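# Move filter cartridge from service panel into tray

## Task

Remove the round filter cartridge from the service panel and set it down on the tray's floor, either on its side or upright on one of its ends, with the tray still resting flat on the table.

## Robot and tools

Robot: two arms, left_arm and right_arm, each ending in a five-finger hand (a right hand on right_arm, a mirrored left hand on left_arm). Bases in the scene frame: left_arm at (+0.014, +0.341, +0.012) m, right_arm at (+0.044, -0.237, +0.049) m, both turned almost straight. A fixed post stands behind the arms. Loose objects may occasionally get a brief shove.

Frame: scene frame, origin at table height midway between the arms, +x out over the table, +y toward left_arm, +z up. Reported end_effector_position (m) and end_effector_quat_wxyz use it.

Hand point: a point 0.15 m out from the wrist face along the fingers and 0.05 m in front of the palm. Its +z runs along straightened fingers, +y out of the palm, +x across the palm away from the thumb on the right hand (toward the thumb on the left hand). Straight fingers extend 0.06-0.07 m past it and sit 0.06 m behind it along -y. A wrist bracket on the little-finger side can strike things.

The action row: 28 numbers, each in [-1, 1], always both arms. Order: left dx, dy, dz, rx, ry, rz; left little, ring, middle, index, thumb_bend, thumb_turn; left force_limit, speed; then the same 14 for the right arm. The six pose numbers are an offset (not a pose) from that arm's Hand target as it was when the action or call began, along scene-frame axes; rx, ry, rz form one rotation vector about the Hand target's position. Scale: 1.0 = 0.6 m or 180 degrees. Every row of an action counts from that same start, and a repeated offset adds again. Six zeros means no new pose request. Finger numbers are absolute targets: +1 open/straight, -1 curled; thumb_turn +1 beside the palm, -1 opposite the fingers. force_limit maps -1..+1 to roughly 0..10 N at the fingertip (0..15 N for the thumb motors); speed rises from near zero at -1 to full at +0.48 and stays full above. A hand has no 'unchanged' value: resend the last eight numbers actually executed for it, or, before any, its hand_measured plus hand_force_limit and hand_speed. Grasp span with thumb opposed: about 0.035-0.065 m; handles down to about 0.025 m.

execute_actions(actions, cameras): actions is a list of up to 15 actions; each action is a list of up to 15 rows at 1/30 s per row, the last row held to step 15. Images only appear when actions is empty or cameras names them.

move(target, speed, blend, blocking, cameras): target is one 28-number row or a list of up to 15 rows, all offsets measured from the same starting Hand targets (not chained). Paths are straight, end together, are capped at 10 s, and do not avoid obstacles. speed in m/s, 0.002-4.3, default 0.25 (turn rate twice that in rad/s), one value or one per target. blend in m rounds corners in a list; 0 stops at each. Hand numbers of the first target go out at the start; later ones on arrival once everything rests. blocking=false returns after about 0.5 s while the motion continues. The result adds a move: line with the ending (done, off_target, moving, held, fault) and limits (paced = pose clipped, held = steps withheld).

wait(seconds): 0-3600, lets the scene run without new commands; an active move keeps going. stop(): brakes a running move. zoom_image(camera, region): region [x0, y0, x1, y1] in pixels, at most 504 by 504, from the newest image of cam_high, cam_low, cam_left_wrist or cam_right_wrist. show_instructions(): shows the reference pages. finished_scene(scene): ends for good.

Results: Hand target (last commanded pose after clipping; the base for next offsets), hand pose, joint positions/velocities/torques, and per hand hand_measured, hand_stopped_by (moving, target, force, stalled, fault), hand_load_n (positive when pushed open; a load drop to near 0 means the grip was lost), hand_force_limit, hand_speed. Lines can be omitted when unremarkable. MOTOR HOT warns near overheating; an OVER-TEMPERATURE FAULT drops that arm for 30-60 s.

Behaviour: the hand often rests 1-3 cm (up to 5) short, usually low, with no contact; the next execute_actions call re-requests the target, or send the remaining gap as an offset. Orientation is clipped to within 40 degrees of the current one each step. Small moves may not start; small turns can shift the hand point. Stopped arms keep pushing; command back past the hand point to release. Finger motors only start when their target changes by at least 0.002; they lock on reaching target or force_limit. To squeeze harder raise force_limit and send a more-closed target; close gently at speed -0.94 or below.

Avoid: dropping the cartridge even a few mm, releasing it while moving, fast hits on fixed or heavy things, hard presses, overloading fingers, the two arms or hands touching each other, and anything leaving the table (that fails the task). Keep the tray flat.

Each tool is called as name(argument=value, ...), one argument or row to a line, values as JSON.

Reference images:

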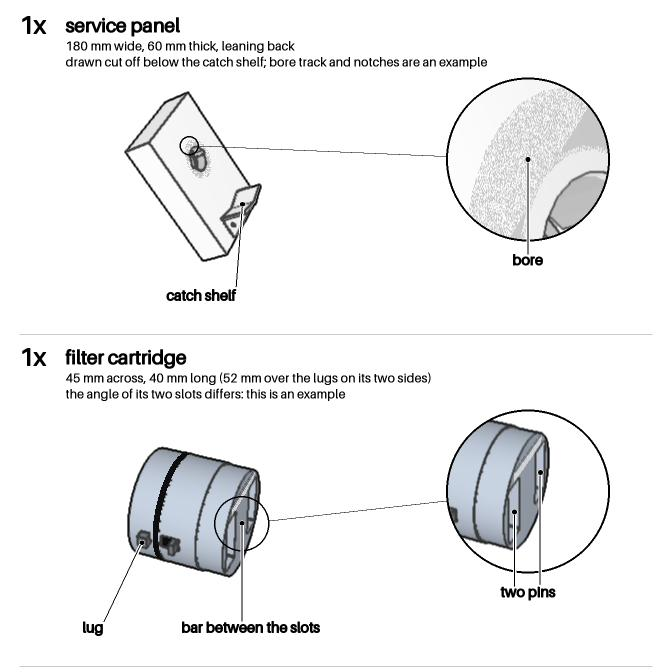

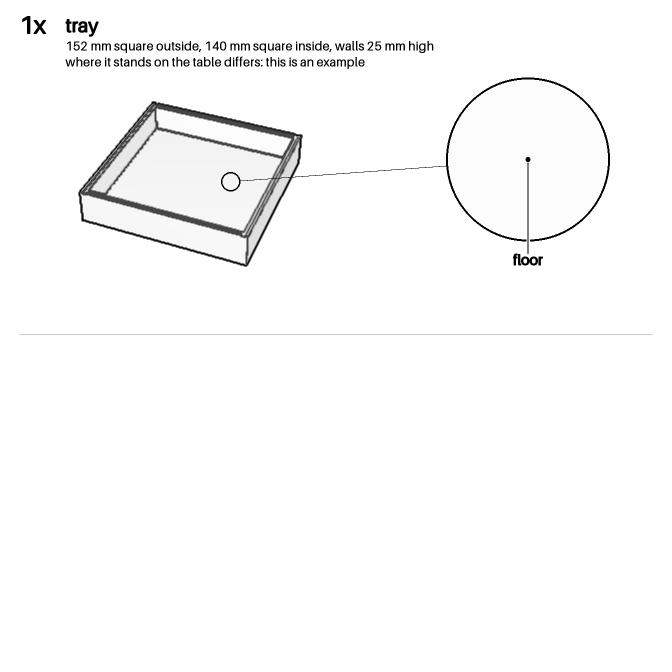

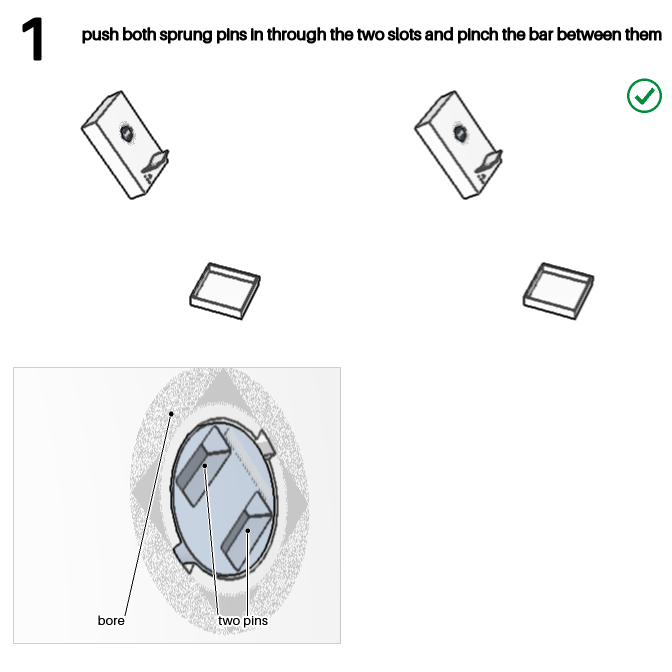

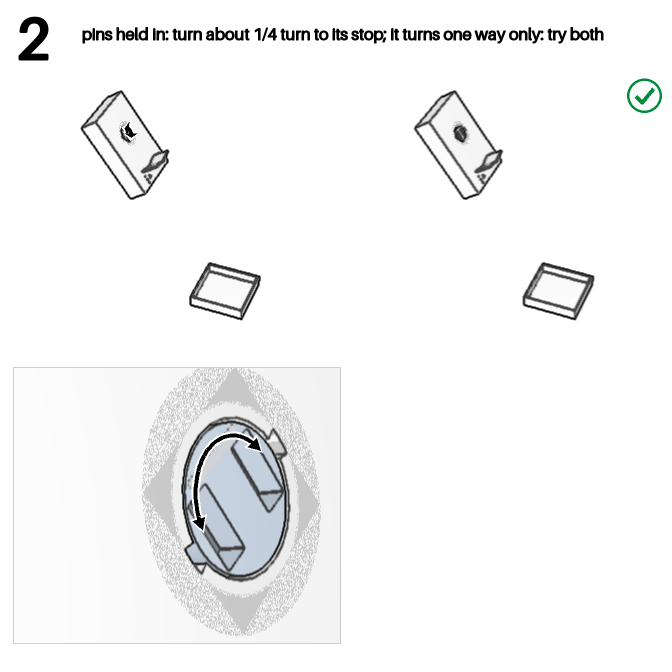

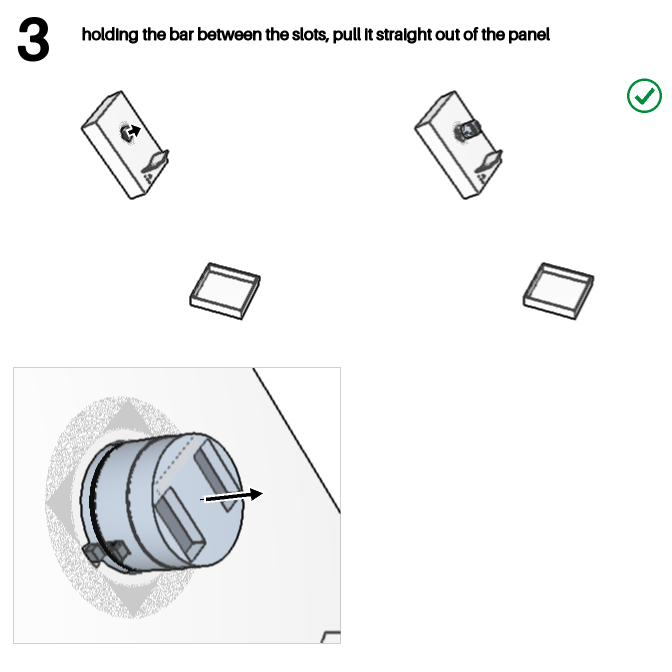

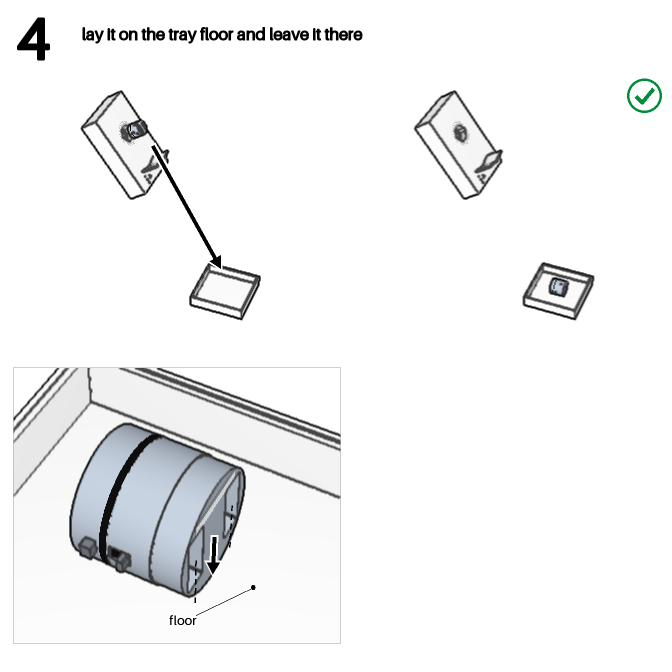

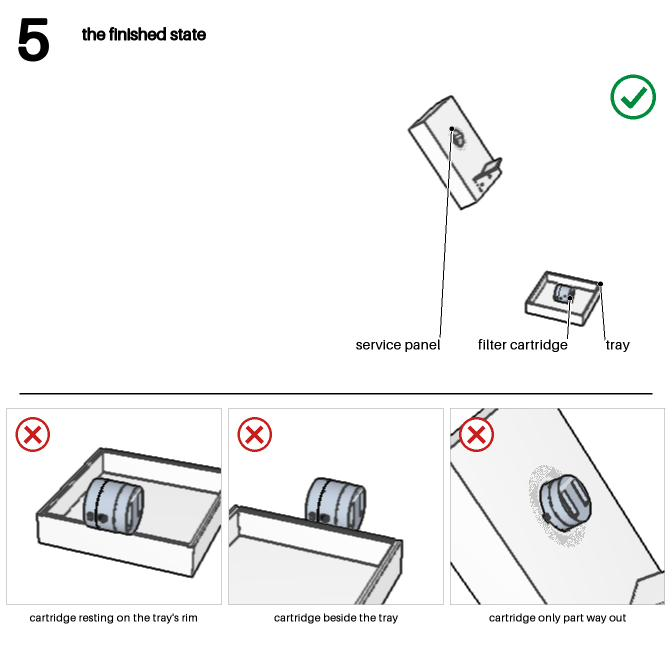

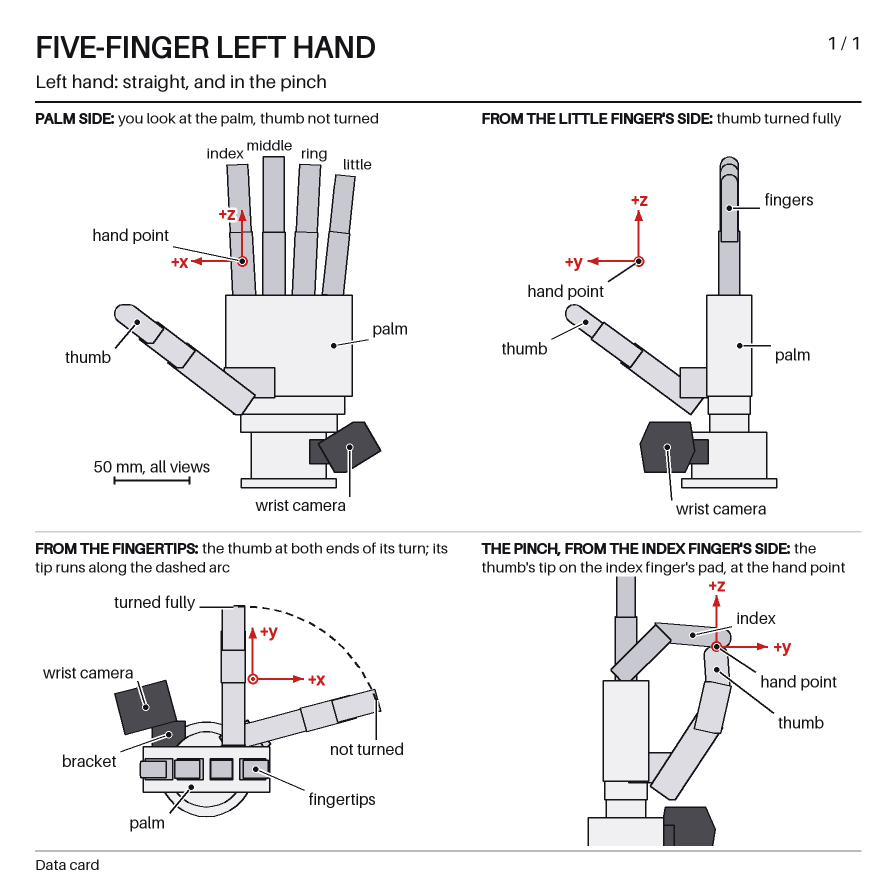

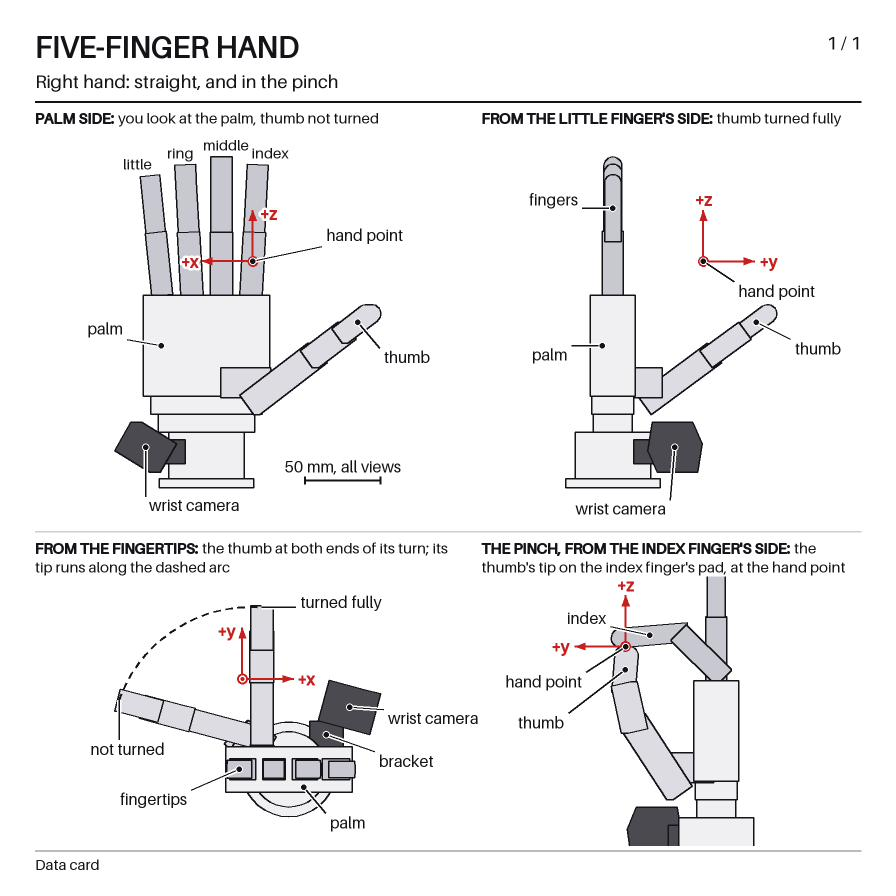

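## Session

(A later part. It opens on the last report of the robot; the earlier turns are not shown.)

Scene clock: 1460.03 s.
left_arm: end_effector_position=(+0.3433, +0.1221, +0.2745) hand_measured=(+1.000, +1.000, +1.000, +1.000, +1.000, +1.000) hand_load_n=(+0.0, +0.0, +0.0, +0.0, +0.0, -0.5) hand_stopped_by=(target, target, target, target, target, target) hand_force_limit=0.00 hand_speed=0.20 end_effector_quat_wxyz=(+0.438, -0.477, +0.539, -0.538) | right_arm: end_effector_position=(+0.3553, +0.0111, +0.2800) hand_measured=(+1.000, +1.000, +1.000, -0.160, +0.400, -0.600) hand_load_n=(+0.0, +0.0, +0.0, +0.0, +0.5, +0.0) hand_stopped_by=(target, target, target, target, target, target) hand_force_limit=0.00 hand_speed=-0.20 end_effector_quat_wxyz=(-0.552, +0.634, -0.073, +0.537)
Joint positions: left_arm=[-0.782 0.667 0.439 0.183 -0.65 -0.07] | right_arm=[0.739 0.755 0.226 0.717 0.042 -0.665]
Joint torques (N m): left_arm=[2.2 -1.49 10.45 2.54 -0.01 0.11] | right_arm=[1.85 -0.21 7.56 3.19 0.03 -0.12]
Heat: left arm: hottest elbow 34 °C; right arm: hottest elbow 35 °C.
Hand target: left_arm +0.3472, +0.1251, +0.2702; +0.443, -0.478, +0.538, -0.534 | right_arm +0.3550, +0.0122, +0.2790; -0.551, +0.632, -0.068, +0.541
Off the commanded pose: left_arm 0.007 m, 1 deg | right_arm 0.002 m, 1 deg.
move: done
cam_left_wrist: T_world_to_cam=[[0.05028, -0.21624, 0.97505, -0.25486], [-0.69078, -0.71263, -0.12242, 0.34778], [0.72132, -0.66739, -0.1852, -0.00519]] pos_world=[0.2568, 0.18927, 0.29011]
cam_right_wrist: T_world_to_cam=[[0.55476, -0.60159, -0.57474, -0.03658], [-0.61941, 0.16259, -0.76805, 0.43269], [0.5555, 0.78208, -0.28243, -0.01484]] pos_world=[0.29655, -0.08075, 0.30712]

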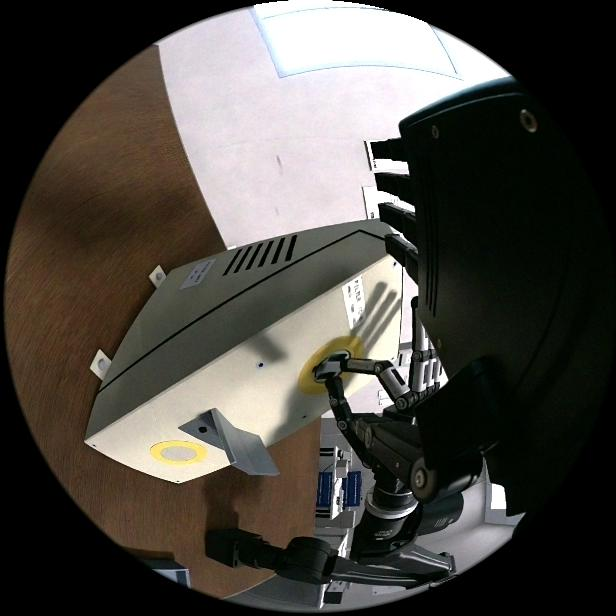

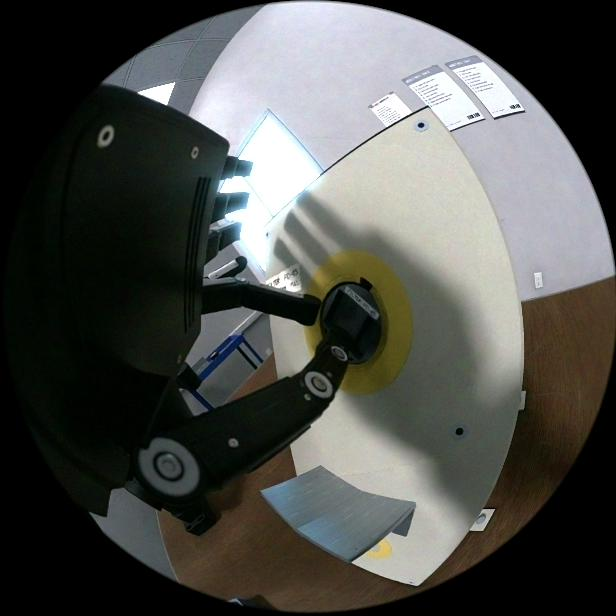

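move(
  target=[0,0,0,0,0,0,1,1,1,1,1,1,0,0.2,0.0105,-0.013,-0.0092,0,0,0,1,1,1,-0.14,0.42,-0.60,0,-0.2],
  speed=0.05,
  cameras=["cam_left_wrist", "cam_right_wrist"],
)

zoom_image(
  camera="cam_left_wrist",
  region=[295, 325, 375, 405],
)

zoom_image(
  camera="cam_right_wrist",
  region=[280, 250, 400, 370],
)

Scene clock: 1496.10 s.
left_arm: end_effector_position=(+0.3433, +0.1221, +0.2745) hand_measured=(+1.000, +1.000, +1.000, +1.000, +1.000, +1.000) hand_load_n=(+0.0, +0.0, +0.0, +0.0, +0.0, +0.0) hand_stopped_by=(target, target, target, target, target, target) hand_force_limit=0.00 hand_speed=0.20 end_effector_quat_wxyz=(+0.438, -0.477, +0.539, -0.538) | right_arm: end_effector_position=(+0.3596, +0.0059, +0.2747) hand_measured=(+1.000, +1.000, +1.000, -0.140, +0.420, -0.600) hand_load_n=(+0.0, +0.0, +0.0, +0.0, +0.0, +0.0) hand_stopped_by=(target, target, target, target, target, target) hand_force_limit=0.00 hand_speed=-0.20 end_effector_quat_wxyz=(-0.552, +0.634, -0.068, +0.537)
Joint positions: left_arm=[-0.782 0.667 0.439 0.183 -0.65 -0.07] | right_arm=[0.701 0.774 0.215 0.746 -0.001 -0.665]
Joint torques (N m): left_arm=[2.26 -1.55 10.51 2.54 -0.02 0.11] | right_arm=[0.5 -0.03 7.42 3.23 -0.19 -0.03]
Heat: left arm: hottest elbow 33 °C; right arm: hottest elbow 32 °C.
Hand target: left_arm +0.3472, +0.1251, +0.2702; +0.443, -0.478, +0.538, -0.534 | right_arm +0.3613, +0.0044, +0.2735; -0.551, +0.632, -0.068, +0.541
Off the commanded pose: left_arm 0.007 m, 1 deg | right_arm 0.003 m, 0 deg.
move: done
cam_left_wrist: T_world_to_cam=[[0.05028, -0.21624, 0.97505, -0.25486], [-0.69078, -0.71263, -0.12242, 0.34778], [0.72132, -0.66739, -0.1852, -0.00519]] pos_world=[0.2568, 0.18927, 0.29011]
cam_right_wrist: T_world_to_cam=[[0.5605, -0.60254, -0.56814, -0.04899], [-0.61607, 0.1551, -0.77227, 0.4321], [0.55344, 0.78288, -0.28427, -0.01353]] pos_world=[0.30115, -0.08595, 0.30201]

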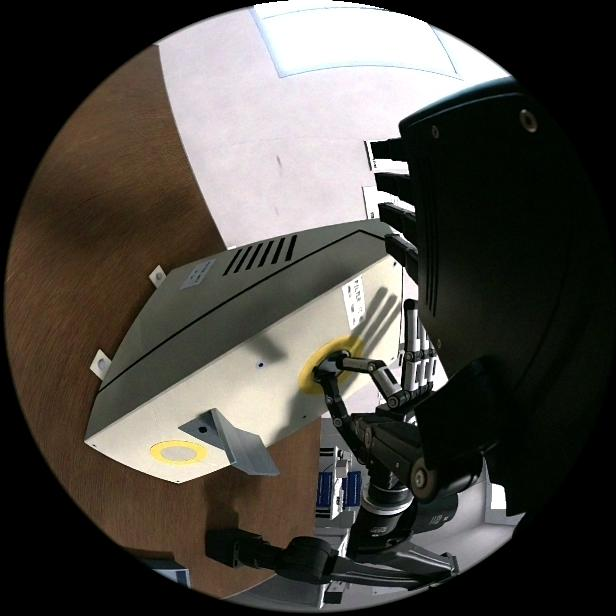

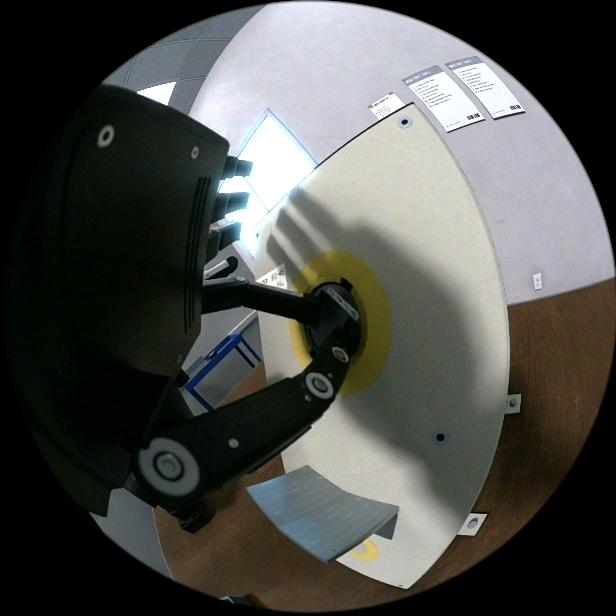

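Scaled by 6.300 from the camera's image (finer frame: 880x880).

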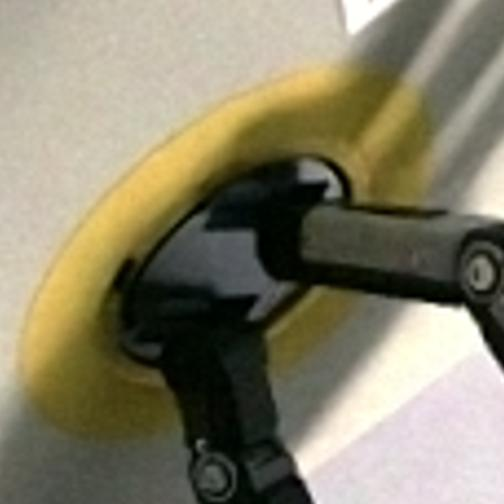

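Scaled by 4.200 from the camera's image (finer frame: 880x880).

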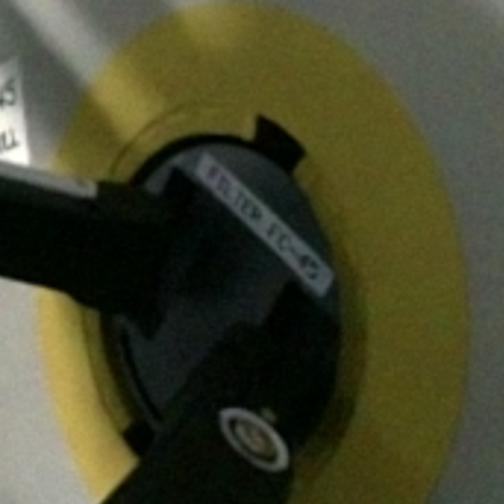

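move(
  target=[0,0,0,0,0,0,1,1,1,1,1,1,0,0.2,0.0133,0.0005,-0.0075,0,0,0,1,1,1,-0.14,0.42,-0.60,0,-0.2],
  speed=0.03,
  cameras=["cam_left_wrist", "cam_right_wrist"],
)

zoom_image(
  camera="cam_left_wrist",
  region=[295, 325, 375, 405],
)

zoom_image(
  camera="cam_right_wrist",
  region=[280, 250, 400, 370],
)

Scene clock: 1505.80 s.
left_arm: end_effector_position=(+0.3433, +0.1221, +0.2745) hand_measured=(+1.000, +1.000, +1.000, +1.000, +1.000, +1.000) hand_load_n=(+0.0, -0.5, +0.0, +0.0, +0.0, +0.0) hand_stopped_by=(target, target, target, target, target, target) hand_force_limit=0.00 hand_speed=0.20 end_effector_quat_wxyz=(+0.438, -0.477, +0.539, -0.538) | right_arm: end_effector_position=(+0.3644, +0.0065, +0.2704) hand_measured=(+1.000, +1.000, +1.000, -0.140, +0.420, -0.600) hand_load_n=(-0.5, +0.0, +0.0, -0.5, +0.0, +0.0) hand_stopped_by=(target, target, target, target, target, target) hand_force_limit=0.00 hand_speed=-0.20 end_effector_quat_wxyz=(-0.553, +0.633, -0.064, +0.538)
Joint positions: left_arm=[-0.782 0.667 0.439 0.183 -0.65 -0.07] | right_arm=[0.682 0.818 0.211 0.799 -0.028 -0.665]
Joint torques (N m): left_arm=[2.14 -1.55 10.51 2.54 -0.01 0.11] | right_arm=[0.21 0.26 7.68 3.11 -0.08 0.02]
Heat: left arm: hottest elbow 33 °C; right arm: hottest elbow 31 °C.
Hand target: left_arm +0.3472, +0.1251, +0.2702; +0.443, -0.478, +0.538, -0.534 | right_arm +0.3693, +0.0047, +0.2692; -0.551, +0.632, -0.068, +0.541
Off the commanded pose: left_arm 0.007 m, 1 deg | right_arm 0.005 m, 1 deg.
move: done
cam_left_wrist: T_world_to_cam=[[0.05028, -0.21624, 0.97505, -0.25486], [-0.69078, -0.71263, -0.12242, 0.34778], [0.72132, -0.66739, -0.1852, -0.00519]] pos_world=[0.2568, 0.18927, 0.29011]
cam_right_wrist: T_world_to_cam=[[0.56857, -0.59912, -0.56372, -0.05788], [-0.61171, 0.15027, -0.77668, 0.43128], [0.55004, 0.78643, -0.28104, -0.01748]] pos_world=[0.30634, -0.08574, 0.29742]

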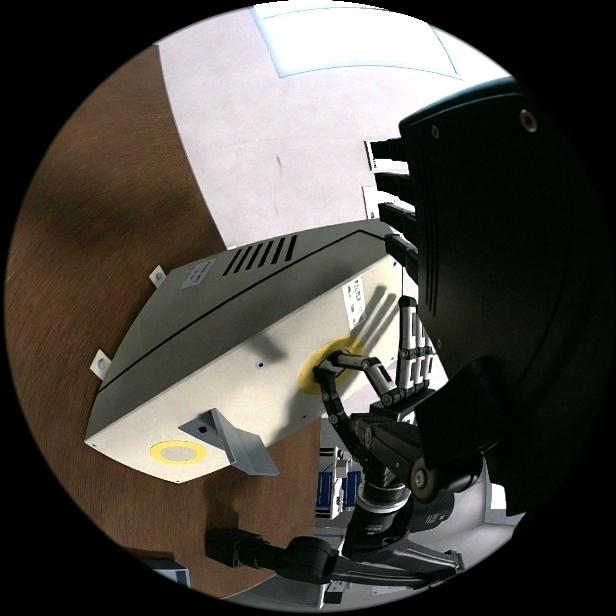

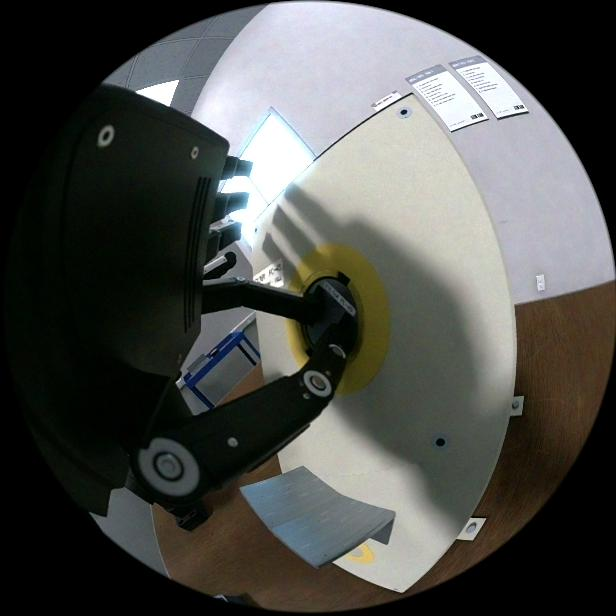

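Scaled by 6.300 from the camera's image (finer frame: 880x880).

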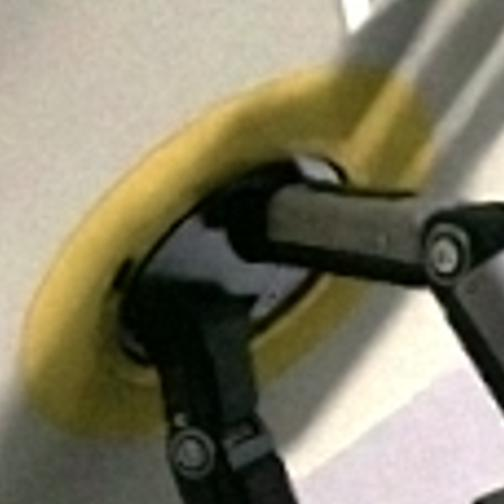

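Scaled by 4.200 from the camera's image (finer frame: 880x880).

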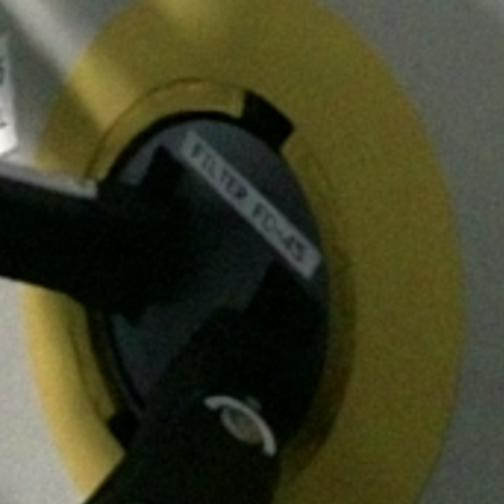

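move(
  target=[
    [0,0,0,0,0,0,1,1,1,1,1,1,0,0.2,0.010,0.0,-0.006,0,0,0,1,1,1,-0.14,0.42,-0.60,-0.4,-0.94],
    [0,0,0,0,0,0,1,1,1,1,1,1,0,0.2,0.010,0.0,-0.006,0,0,0,1,1,1,-0.20,0.36,-0.60,-0.4,-0.94],
  ],
  speed=0.03,
  cameras=["cam_left_wrist", "cam_right_wrist"],
)

zoom_image(
  camera="cam_left_wrist",
  region=[295, 325, 375, 405],
)

zoom_image(
  camera="cam_right_wrist",
  region=[280, 250, 400, 370],
)

Scene clock: 1518.90 s.
left_arm: end_effector_position=(+0.3433, +0.1221, +0.2745) hand_measured=(+1.000, +1.000, +1.000, +1.000, +1.000, +1.000) hand_load_n=(+0.0, +0.0, +0.0, -0.5, +0.0, +0.0) hand_stopped_by=(target, target, target, target, target, target) hand_force_limit=0.00 hand_speed=0.20 end_effector_quat_wxyz=(+0.438, -0.477, +0.539, -0.538) | right_arm: end_effector_position=(+0.3653, +0.0067, +0.2682) hand_measured=(+1.000, +1.000, +1.000, -0.200, +0.360, -0.600) hand_load_n=(+0.0, +0.0, +0.0, +0.0, +1.0, +0.0) hand_stopped_by=(target, target, target, target, target, target) hand_force_limit=-0.40 hand_speed=-0.94 end_effector_quat_wxyz=(-0.559, +0.629, -0.060, +0.538)
Joint positions: left_arm=[-0.782 0.667 0.439 0.183 -0.65 -0.07] | right_arm=[0.67 0.843 0.202 0.845 -0.05 -0.66]
Joint torques (N m): left_arm=[2.26 -1.49 10.48 2.54 -0.01 0.11] | right_arm=[-0.15 1.49 8.34 2.78 0.13 0.01]
Heat: left arm: hottest elbow 33 °C; right arm: hottest elbow 31 °C.
Hand target: left_arm +0.3472, +0.1251, +0.2702; +0.443, -0.478, +0.538, -0.534 | right_arm +0.3753, +0.0047, +0.2655; -0.551, +0.632, -0.068, +0.541
Off the commanded pose: left_arm 0.007 m, 1 deg | right_arm 0.011 m, 1 deg.
move: off_target (right_arm); target 2's new numbers were sent with right_arm's hand 0.011 m and 1 deg from that target
cam_left_wrist: T_world_to_cam=[[0.05028, -0.21624, 0.97505, -0.25486], [-0.69078, -0.71263, -0.12242, 0.34778], [0.72132, -0.66739, -0.1852, -0.00519]] pos_world=[0.2568, 0.18927, 0.29011]
cam_right_wrist: T_world_to_cam=[[0.57971, -0.58923, -0.5628, -0.06394], [-0.60638, 0.1494, -0.78101, 0.4292], [0.54428, 0.79403, -0.2707, -0.0195]] pos_world=[0.30794, -0.08632, 0.29395]

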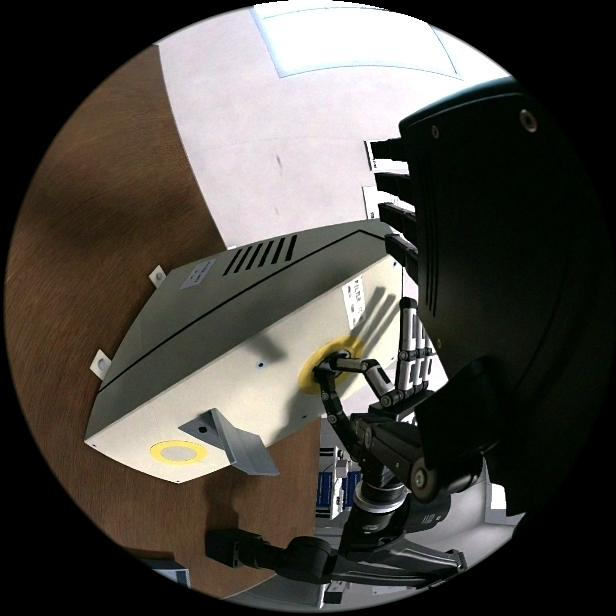

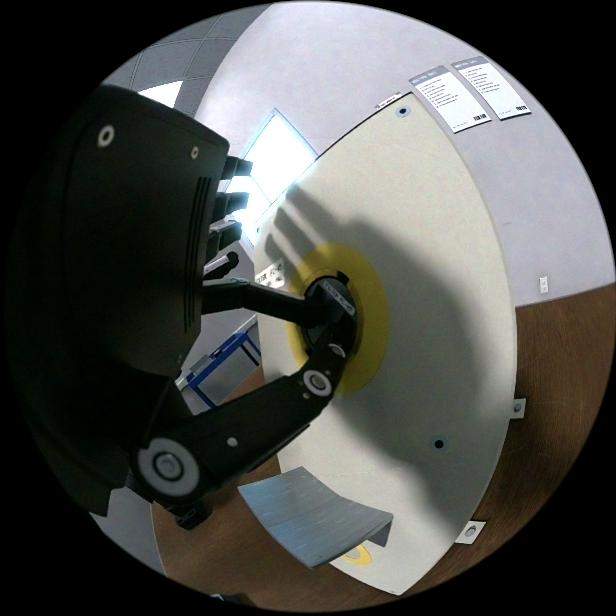

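Scaled by 6.300 from the camera's image (finer frame: 880x880).

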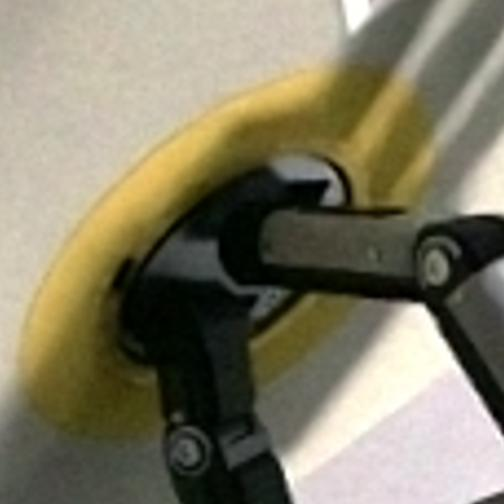

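Scaled by 4.200 from the camera's image (finer frame: 880x880).

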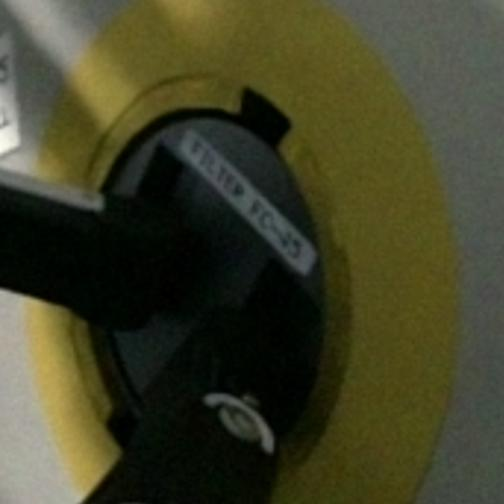

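move(
  target=[
    [0,0,0,0,0,0,1,1,1,1,1,1,0,0.2,0.0,0.0,0.0,0,0,0,1,1,1,-0.14,0.42,-0.60,0,-0.7],
    [0,0,0,0,0,0,1,1,1,1,1,1,0,0.2,0.004,-0.002,-0.003,-0.0117,0.0192,-0.0164,1,1,1,-0.14,0.42,-0.60,0,-0.7],
  ],
  speed=0.03,
  cameras=["cam_left_wrist", "cam_right_wrist"],
)

zoom_image(
  camera="cam_left_wrist",
  region=[295, 325, 375, 405],
)

zoom_image(
  camera="cam_right_wrist",
  region=[280, 250, 400, 370],
)

Scene clock: 1544.17 s.
left_arm: end_effector_position=(+0.3433, +0.1221, +0.2745) hand_measured=(+1.000, +1.000, +1.000, +1.000, +1.000, +1.000) hand_load_n=(-0.5, +0.0, +0.0, -0.5, +0.0, +0.0) hand_stopped_by=(target, target, target, target, target, target) hand_force_limit=0.00 hand_speed=0.20 end_effector_quat_wxyz=(+0.438, -0.477, +0.539, -0.538) | right_arm: end_effector_position=(+0.3658, +0.0056, +0.2659) hand_measured=(+1.000, +1.000, +1.000, -0.140, +0.420, -0.600) hand_load_n=(+0.0, +0.0, +0.0, -2.0, +0.0, +0.0) hand_stopped_by=(target, target, target, target, target, target) hand_force_limit=0.00 hand_speed=-0.70 end_effector_quat_wxyz=(-0.541, +0.645, -0.081, +0.533)
Joint positions: left_arm=[-0.782 0.667 0.439 0.183 -0.65 -0.07] | right_arm=[0.7 0.804 0.225 0.733 0.021 -0.656]
Joint torques (N m): left_arm=[2.2 -1.49 10.44 2.55 0 0.11] | right_arm=[0.38 0.62 9.68 0.79 0.75 -0.09]
Heat: left arm: hottest elbow 32 °C; right arm: hottest elbow 29 °C.
Hand target: left_arm +0.3472, +0.1251, +0.2702; +0.443, -0.478, +0.538, -0.534 | right_arm +0.3777, +0.0035, +0.2637; -0.523, +0.656, -0.091, +0.536
Off the commanded pose: left_arm 0.007 m, 1 deg | right_arm 0.012 m, 3 deg.
move: off_target (right_arm)
cam_left_wrist: T_world_to_cam=[[0.05028, -0.21624, 0.97505, -0.25486], [-0.69078, -0.71263, -0.12242, 0.34778], [0.72132, -0.66739, -0.1852, -0.00519]] pos_world=[0.2568, 0.18927, 0.29011]
cam_right_wrist: T_world_to_cam=[[0.52855, -0.6205, -0.57933, -0.0429], [-0.63776, 0.16016, -0.7534, 0.43206], [0.56027, 0.76768, -0.31108, -0.01449]] pos_world=[0.30634, -0.08469, 0.29615]

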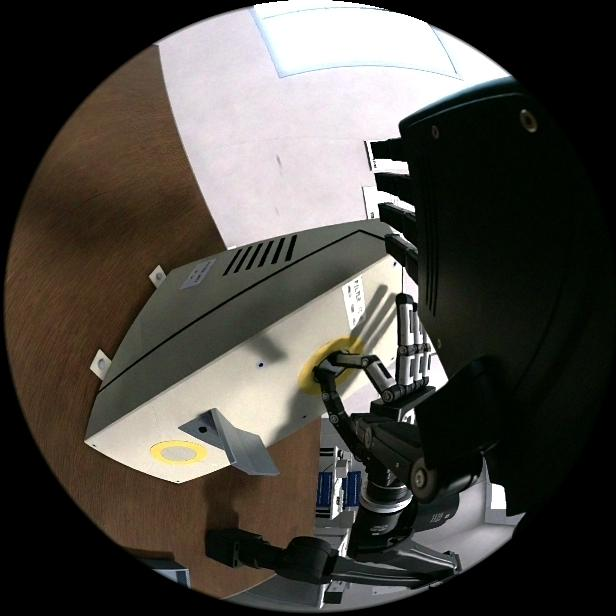

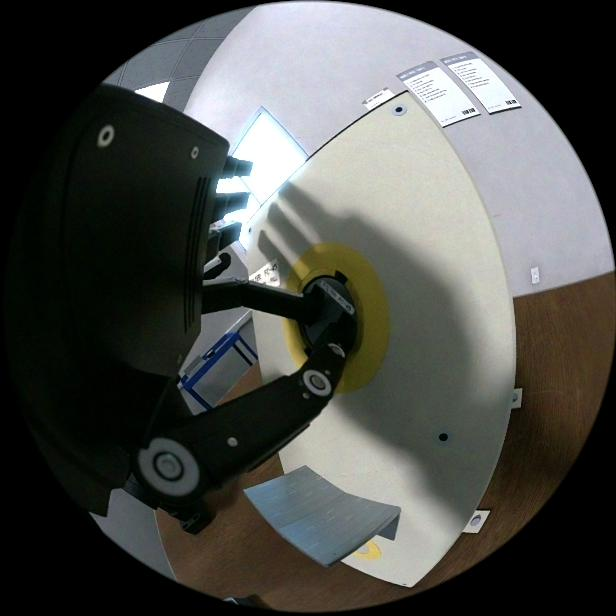

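Scaled by 6.300 from the camera's image (finer frame: 880x880).

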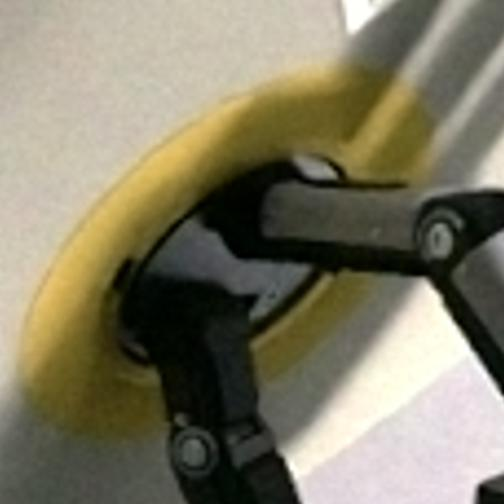

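Scaled by 4.200 from the camera's image (finer frame: 880x880).

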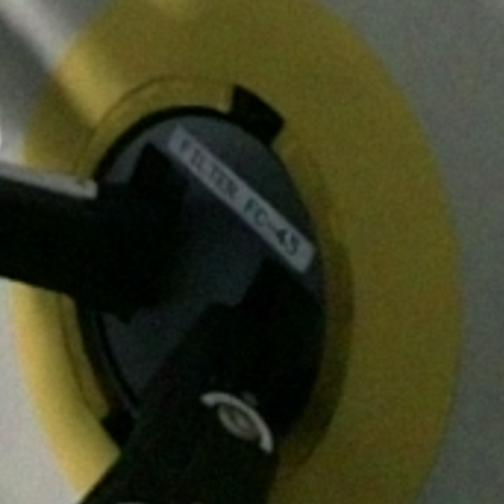

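move(
  target=[0,0,0,0,0,0,1,1,1,1,1,1,0,0.2,0.0,0.001,-0.001,-0.0455,0,0.0319,1,1,1,-0.14,0.42,-0.60,0,-0.7],
  speed=0.03,
  cameras=["cam_left_wrist", "cam_right_wrist"],
)

zoom_image(
  camera="cam_left_wrist",
  region=[295, 325, 375, 405],
)

zoom_image(
  camera="cam_right_wrist",
  region=[280, 250, 400, 370],
)

Scene clock: 1559.20 s.
left_arm: end_effector_position=(+0.3433, +0.1221, +0.2745) hand_measured=(+1.000, +1.000, +1.000, +1.000, +1.000, +1.000) hand_load_n=(+0.0, +0.0, +0.0, +0.0, +0.0, -0.5) hand_stopped_by=(target, target, target, target, target, target) hand_force_limit=0.00 hand_speed=0.20 end_effector_quat_wxyz=(+0.438, -0.477, +0.539, -0.538) | right_arm: end_effector_position=(+0.3649, +0.0079, +0.2653) hand_measured=(+1.000, +1.000, +1.000, -0.140, +0.420, -0.600) hand_load_n=(+0.0, +0.0, +0.0, -4.5, +0.0, +1.0) hand_stopped_by=(target, target, target, target, target, target) hand_force_limit=0.00 hand_speed=-0.70 end_effector_quat_wxyz=(-0.521, +0.684, -0.018, +0.511)
Joint positions: left_arm=[-0.782 0.667 0.439 0.183 -0.65 -0.07] | right_arm=[0.643 0.752 0.277 0.54 -0.139 -0.74]
Joint torques (N m): left_arm=[2.37 -1.49 10.47 2.55 0 0.11] | right_arm=[-0.26 1.08 10.1 1.01 0.22 -0.23]
Heat: left arm: hottest elbow 32 °C; right arm: hottest elbow 30 °C.
Hand target: left_arm +0.3472, +0.1251, +0.2702; +0.443, -0.478, +0.538, -0.534 | right_arm +0.3777, +0.0041, +0.2631; -0.501, +0.696, -0.019, +0.515
Off the commanded pose: left_arm 0.007 m, 1 deg | right_arm 0.014 m, 3 deg.
move: off_target (right_arm)
cam_left_wrist: T_world_to_cam=[[0.05028, -0.21624, 0.97505, -0.25486], [-0.69078, -0.71263, -0.12242, 0.34778], [0.72132, -0.66739, -0.1852, -0.00519]] pos_world=[0.2568, 0.18927, 0.29011]
cam_right_wrist: T_world_to_cam=[[0.58418, -0.64036, -0.49867, -0.08293], [-0.64871, 0.00085, -0.76104, 0.43783], [0.48776, 0.76807, -0.41491, 0.03807]] pos_world=[0.3139, -0.08272, 0.30764]

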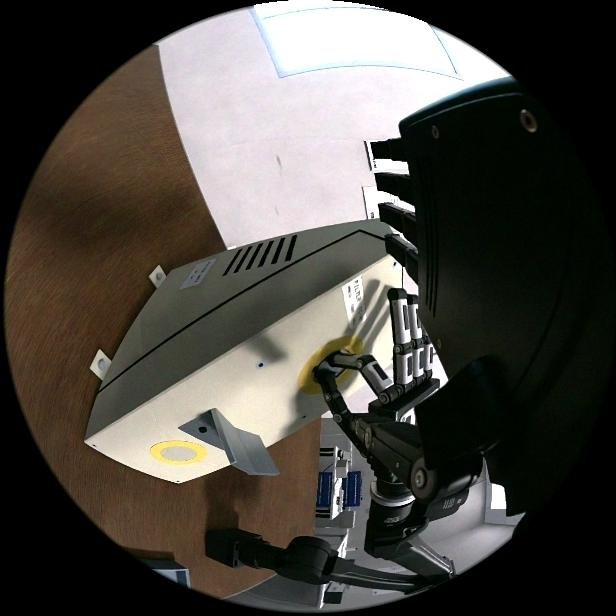

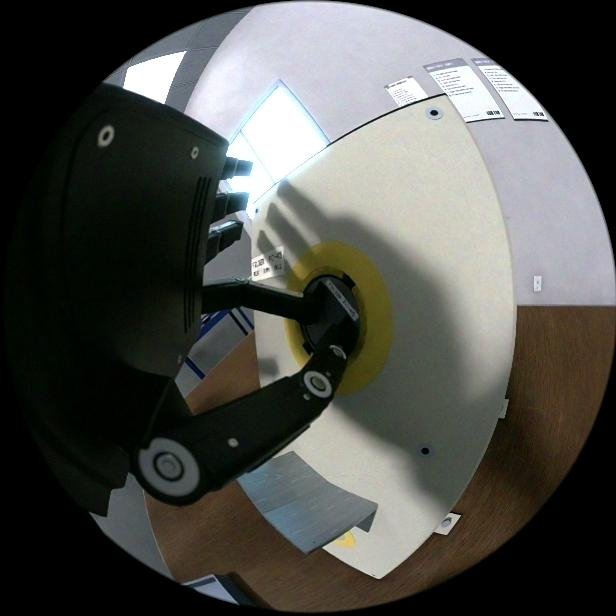

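Scaled by 6.300 from the camera's image (finer frame: 880x880).

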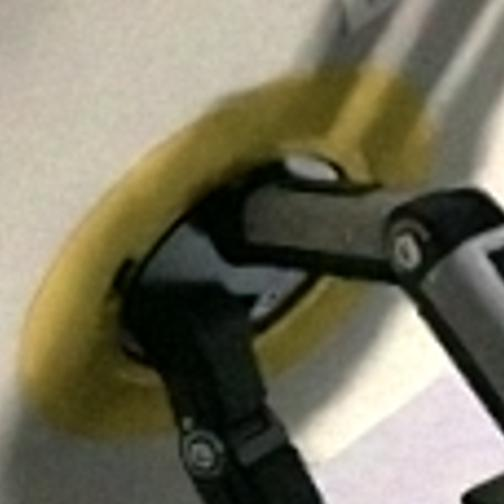

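Scaled by 4.200 from the camera's image (finer frame: 880x880).

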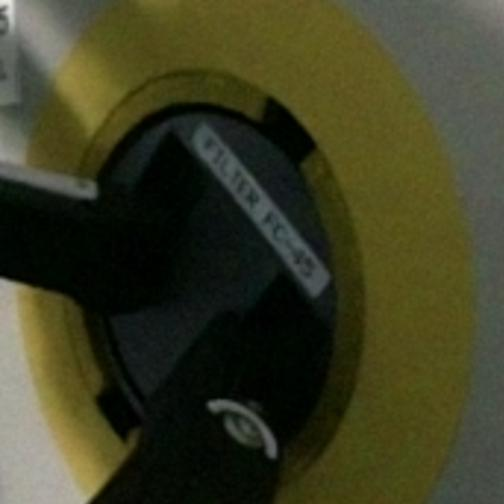

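move(
  target=[0,0,0,0,0,0,1,1,1,1,1,1,0,0.2,0.0,-0.002,0.002,0.091,0,-0.0638,1,1,1,-0.14,0.42,-0.60,0,-0.7],
  speed=0.03,
  cameras=["cam_left_wrist", "cam_right_wrist"],
)

zoom_image(
  camera="cam_left_wrist",
  region=[295, 325, 375, 405],
)

zoom_image(
  camera="cam_right_wrist",
  region=[280, 250, 400, 370],
)

Scene clock: 1577.47 s.
left_arm: end_effector_position=(+0.3433, +0.1221, +0.2745) hand_measured=(+1.000, +1.000, +1.000, +1.000, +1.000, +1.000) hand_load_n=(+0.0, +0.0, +0.0, +0.0, +0.0, +0.0) hand_stopped_by=(target, target, target, target, target, target) hand_force_limit=0.00 hand_speed=0.20 end_effector_quat_wxyz=(+0.438, -0.477, +0.539, -0.538) | right_arm: end_effector_position=(+0.3665, +0.0064, +0.2676) hand_measured=(+1.000, +1.000, +1.000, -0.140, +0.420, -0.600) hand_load_n=(+0.0, +0.0, +0.0, -4.5, +0.0, -5.0) hand_stopped_by=(target, target, target, target, target, target) hand_force_limit=0.00 hand_speed=-0.70 end_effector_quat_wxyz=(-0.553, +0.610, -0.148, +0.548)
Joint positions: left_arm=[-0.782 0.667 0.439 0.183 -0.65 -0.07] | right_arm=[0.78 0.874 0.205 0.887 0.212 -0.589]
Joint torques (N m): left_arm=[2.26 -1.55 10.47 2.52 -0.01 0.11] | right_arm=[0.09 1.32 8.27 2.67 0.73 0.03]
Heat: left arm: hottest elbow 32 °C; right arm: hottest elbow 31 °C.
Hand target: left_arm +0.3472, +0.1251, +0.2702; +0.443, -0.478, +0.538, -0.534 | right_arm +0.3777, +0.0029, +0.2643; -0.541, +0.612, -0.162, +0.554
Off the commanded pose: left_arm 0.007 m, 1 deg | right_arm 0.012 m, 2 deg.
move: off_target (right_arm)
cam_left_wrist: T_world_to_cam=[[0.05028, -0.21624, 0.97505, -0.25486], [-0.69078, -0.71263, -0.12242, 0.34778], [0.72132, -0.66739, -0.1852, -0.00519]] pos_world=[0.2568, 0.18927, 0.29011]
cam_right_wrist: T_world_to_cam=[[0.46193, -0.59191, -0.6605, 0.0041], [-0.62597, 0.31, -0.71559, 0.41818], [0.62832, 0.744, -0.22732, -0.06222]] pos_world=[0.29897, -0.08092, 0.28781]

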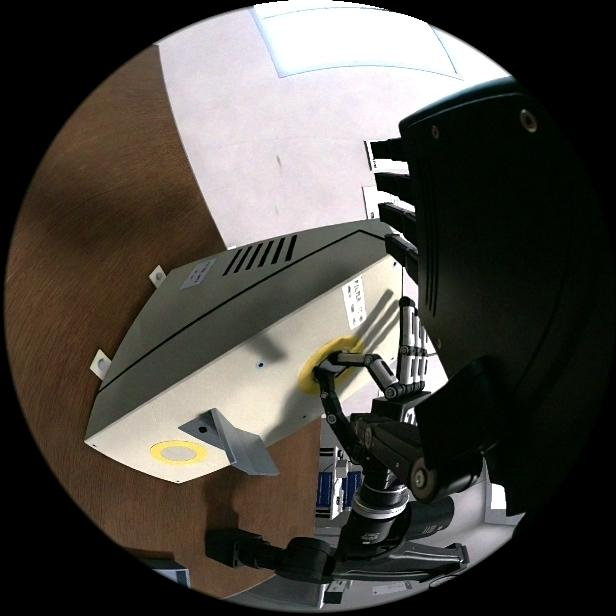

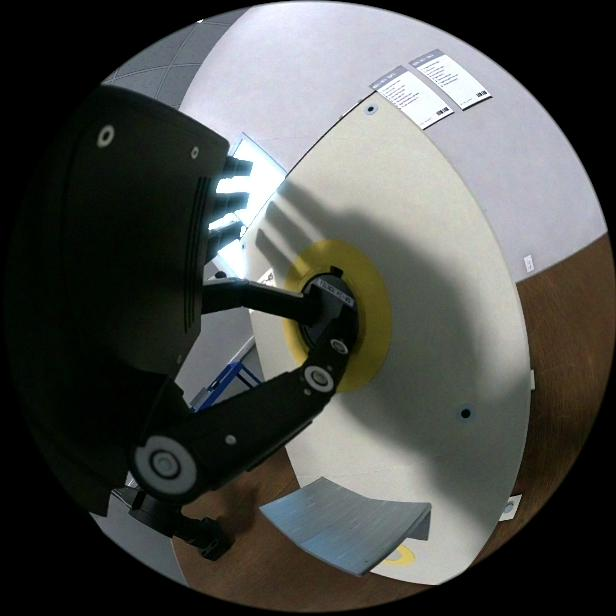

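Scaled by 6.300 from the camera's image (finer frame: 880x880).

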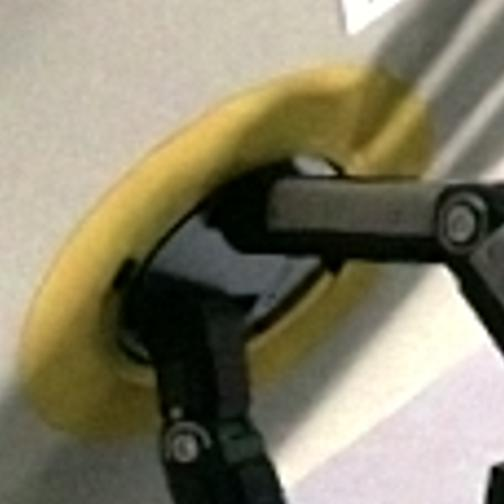

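Scaled by 4.200 from the camera's image (finer frame: 880x880).

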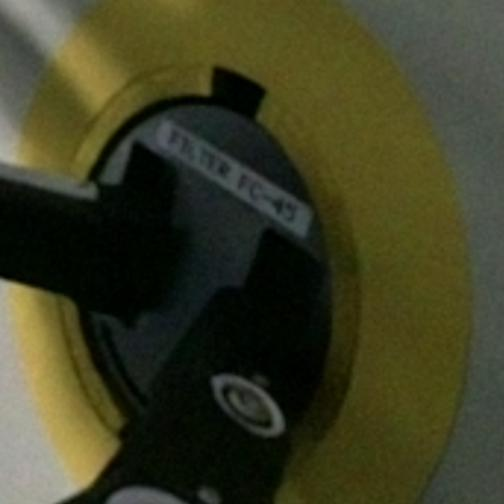

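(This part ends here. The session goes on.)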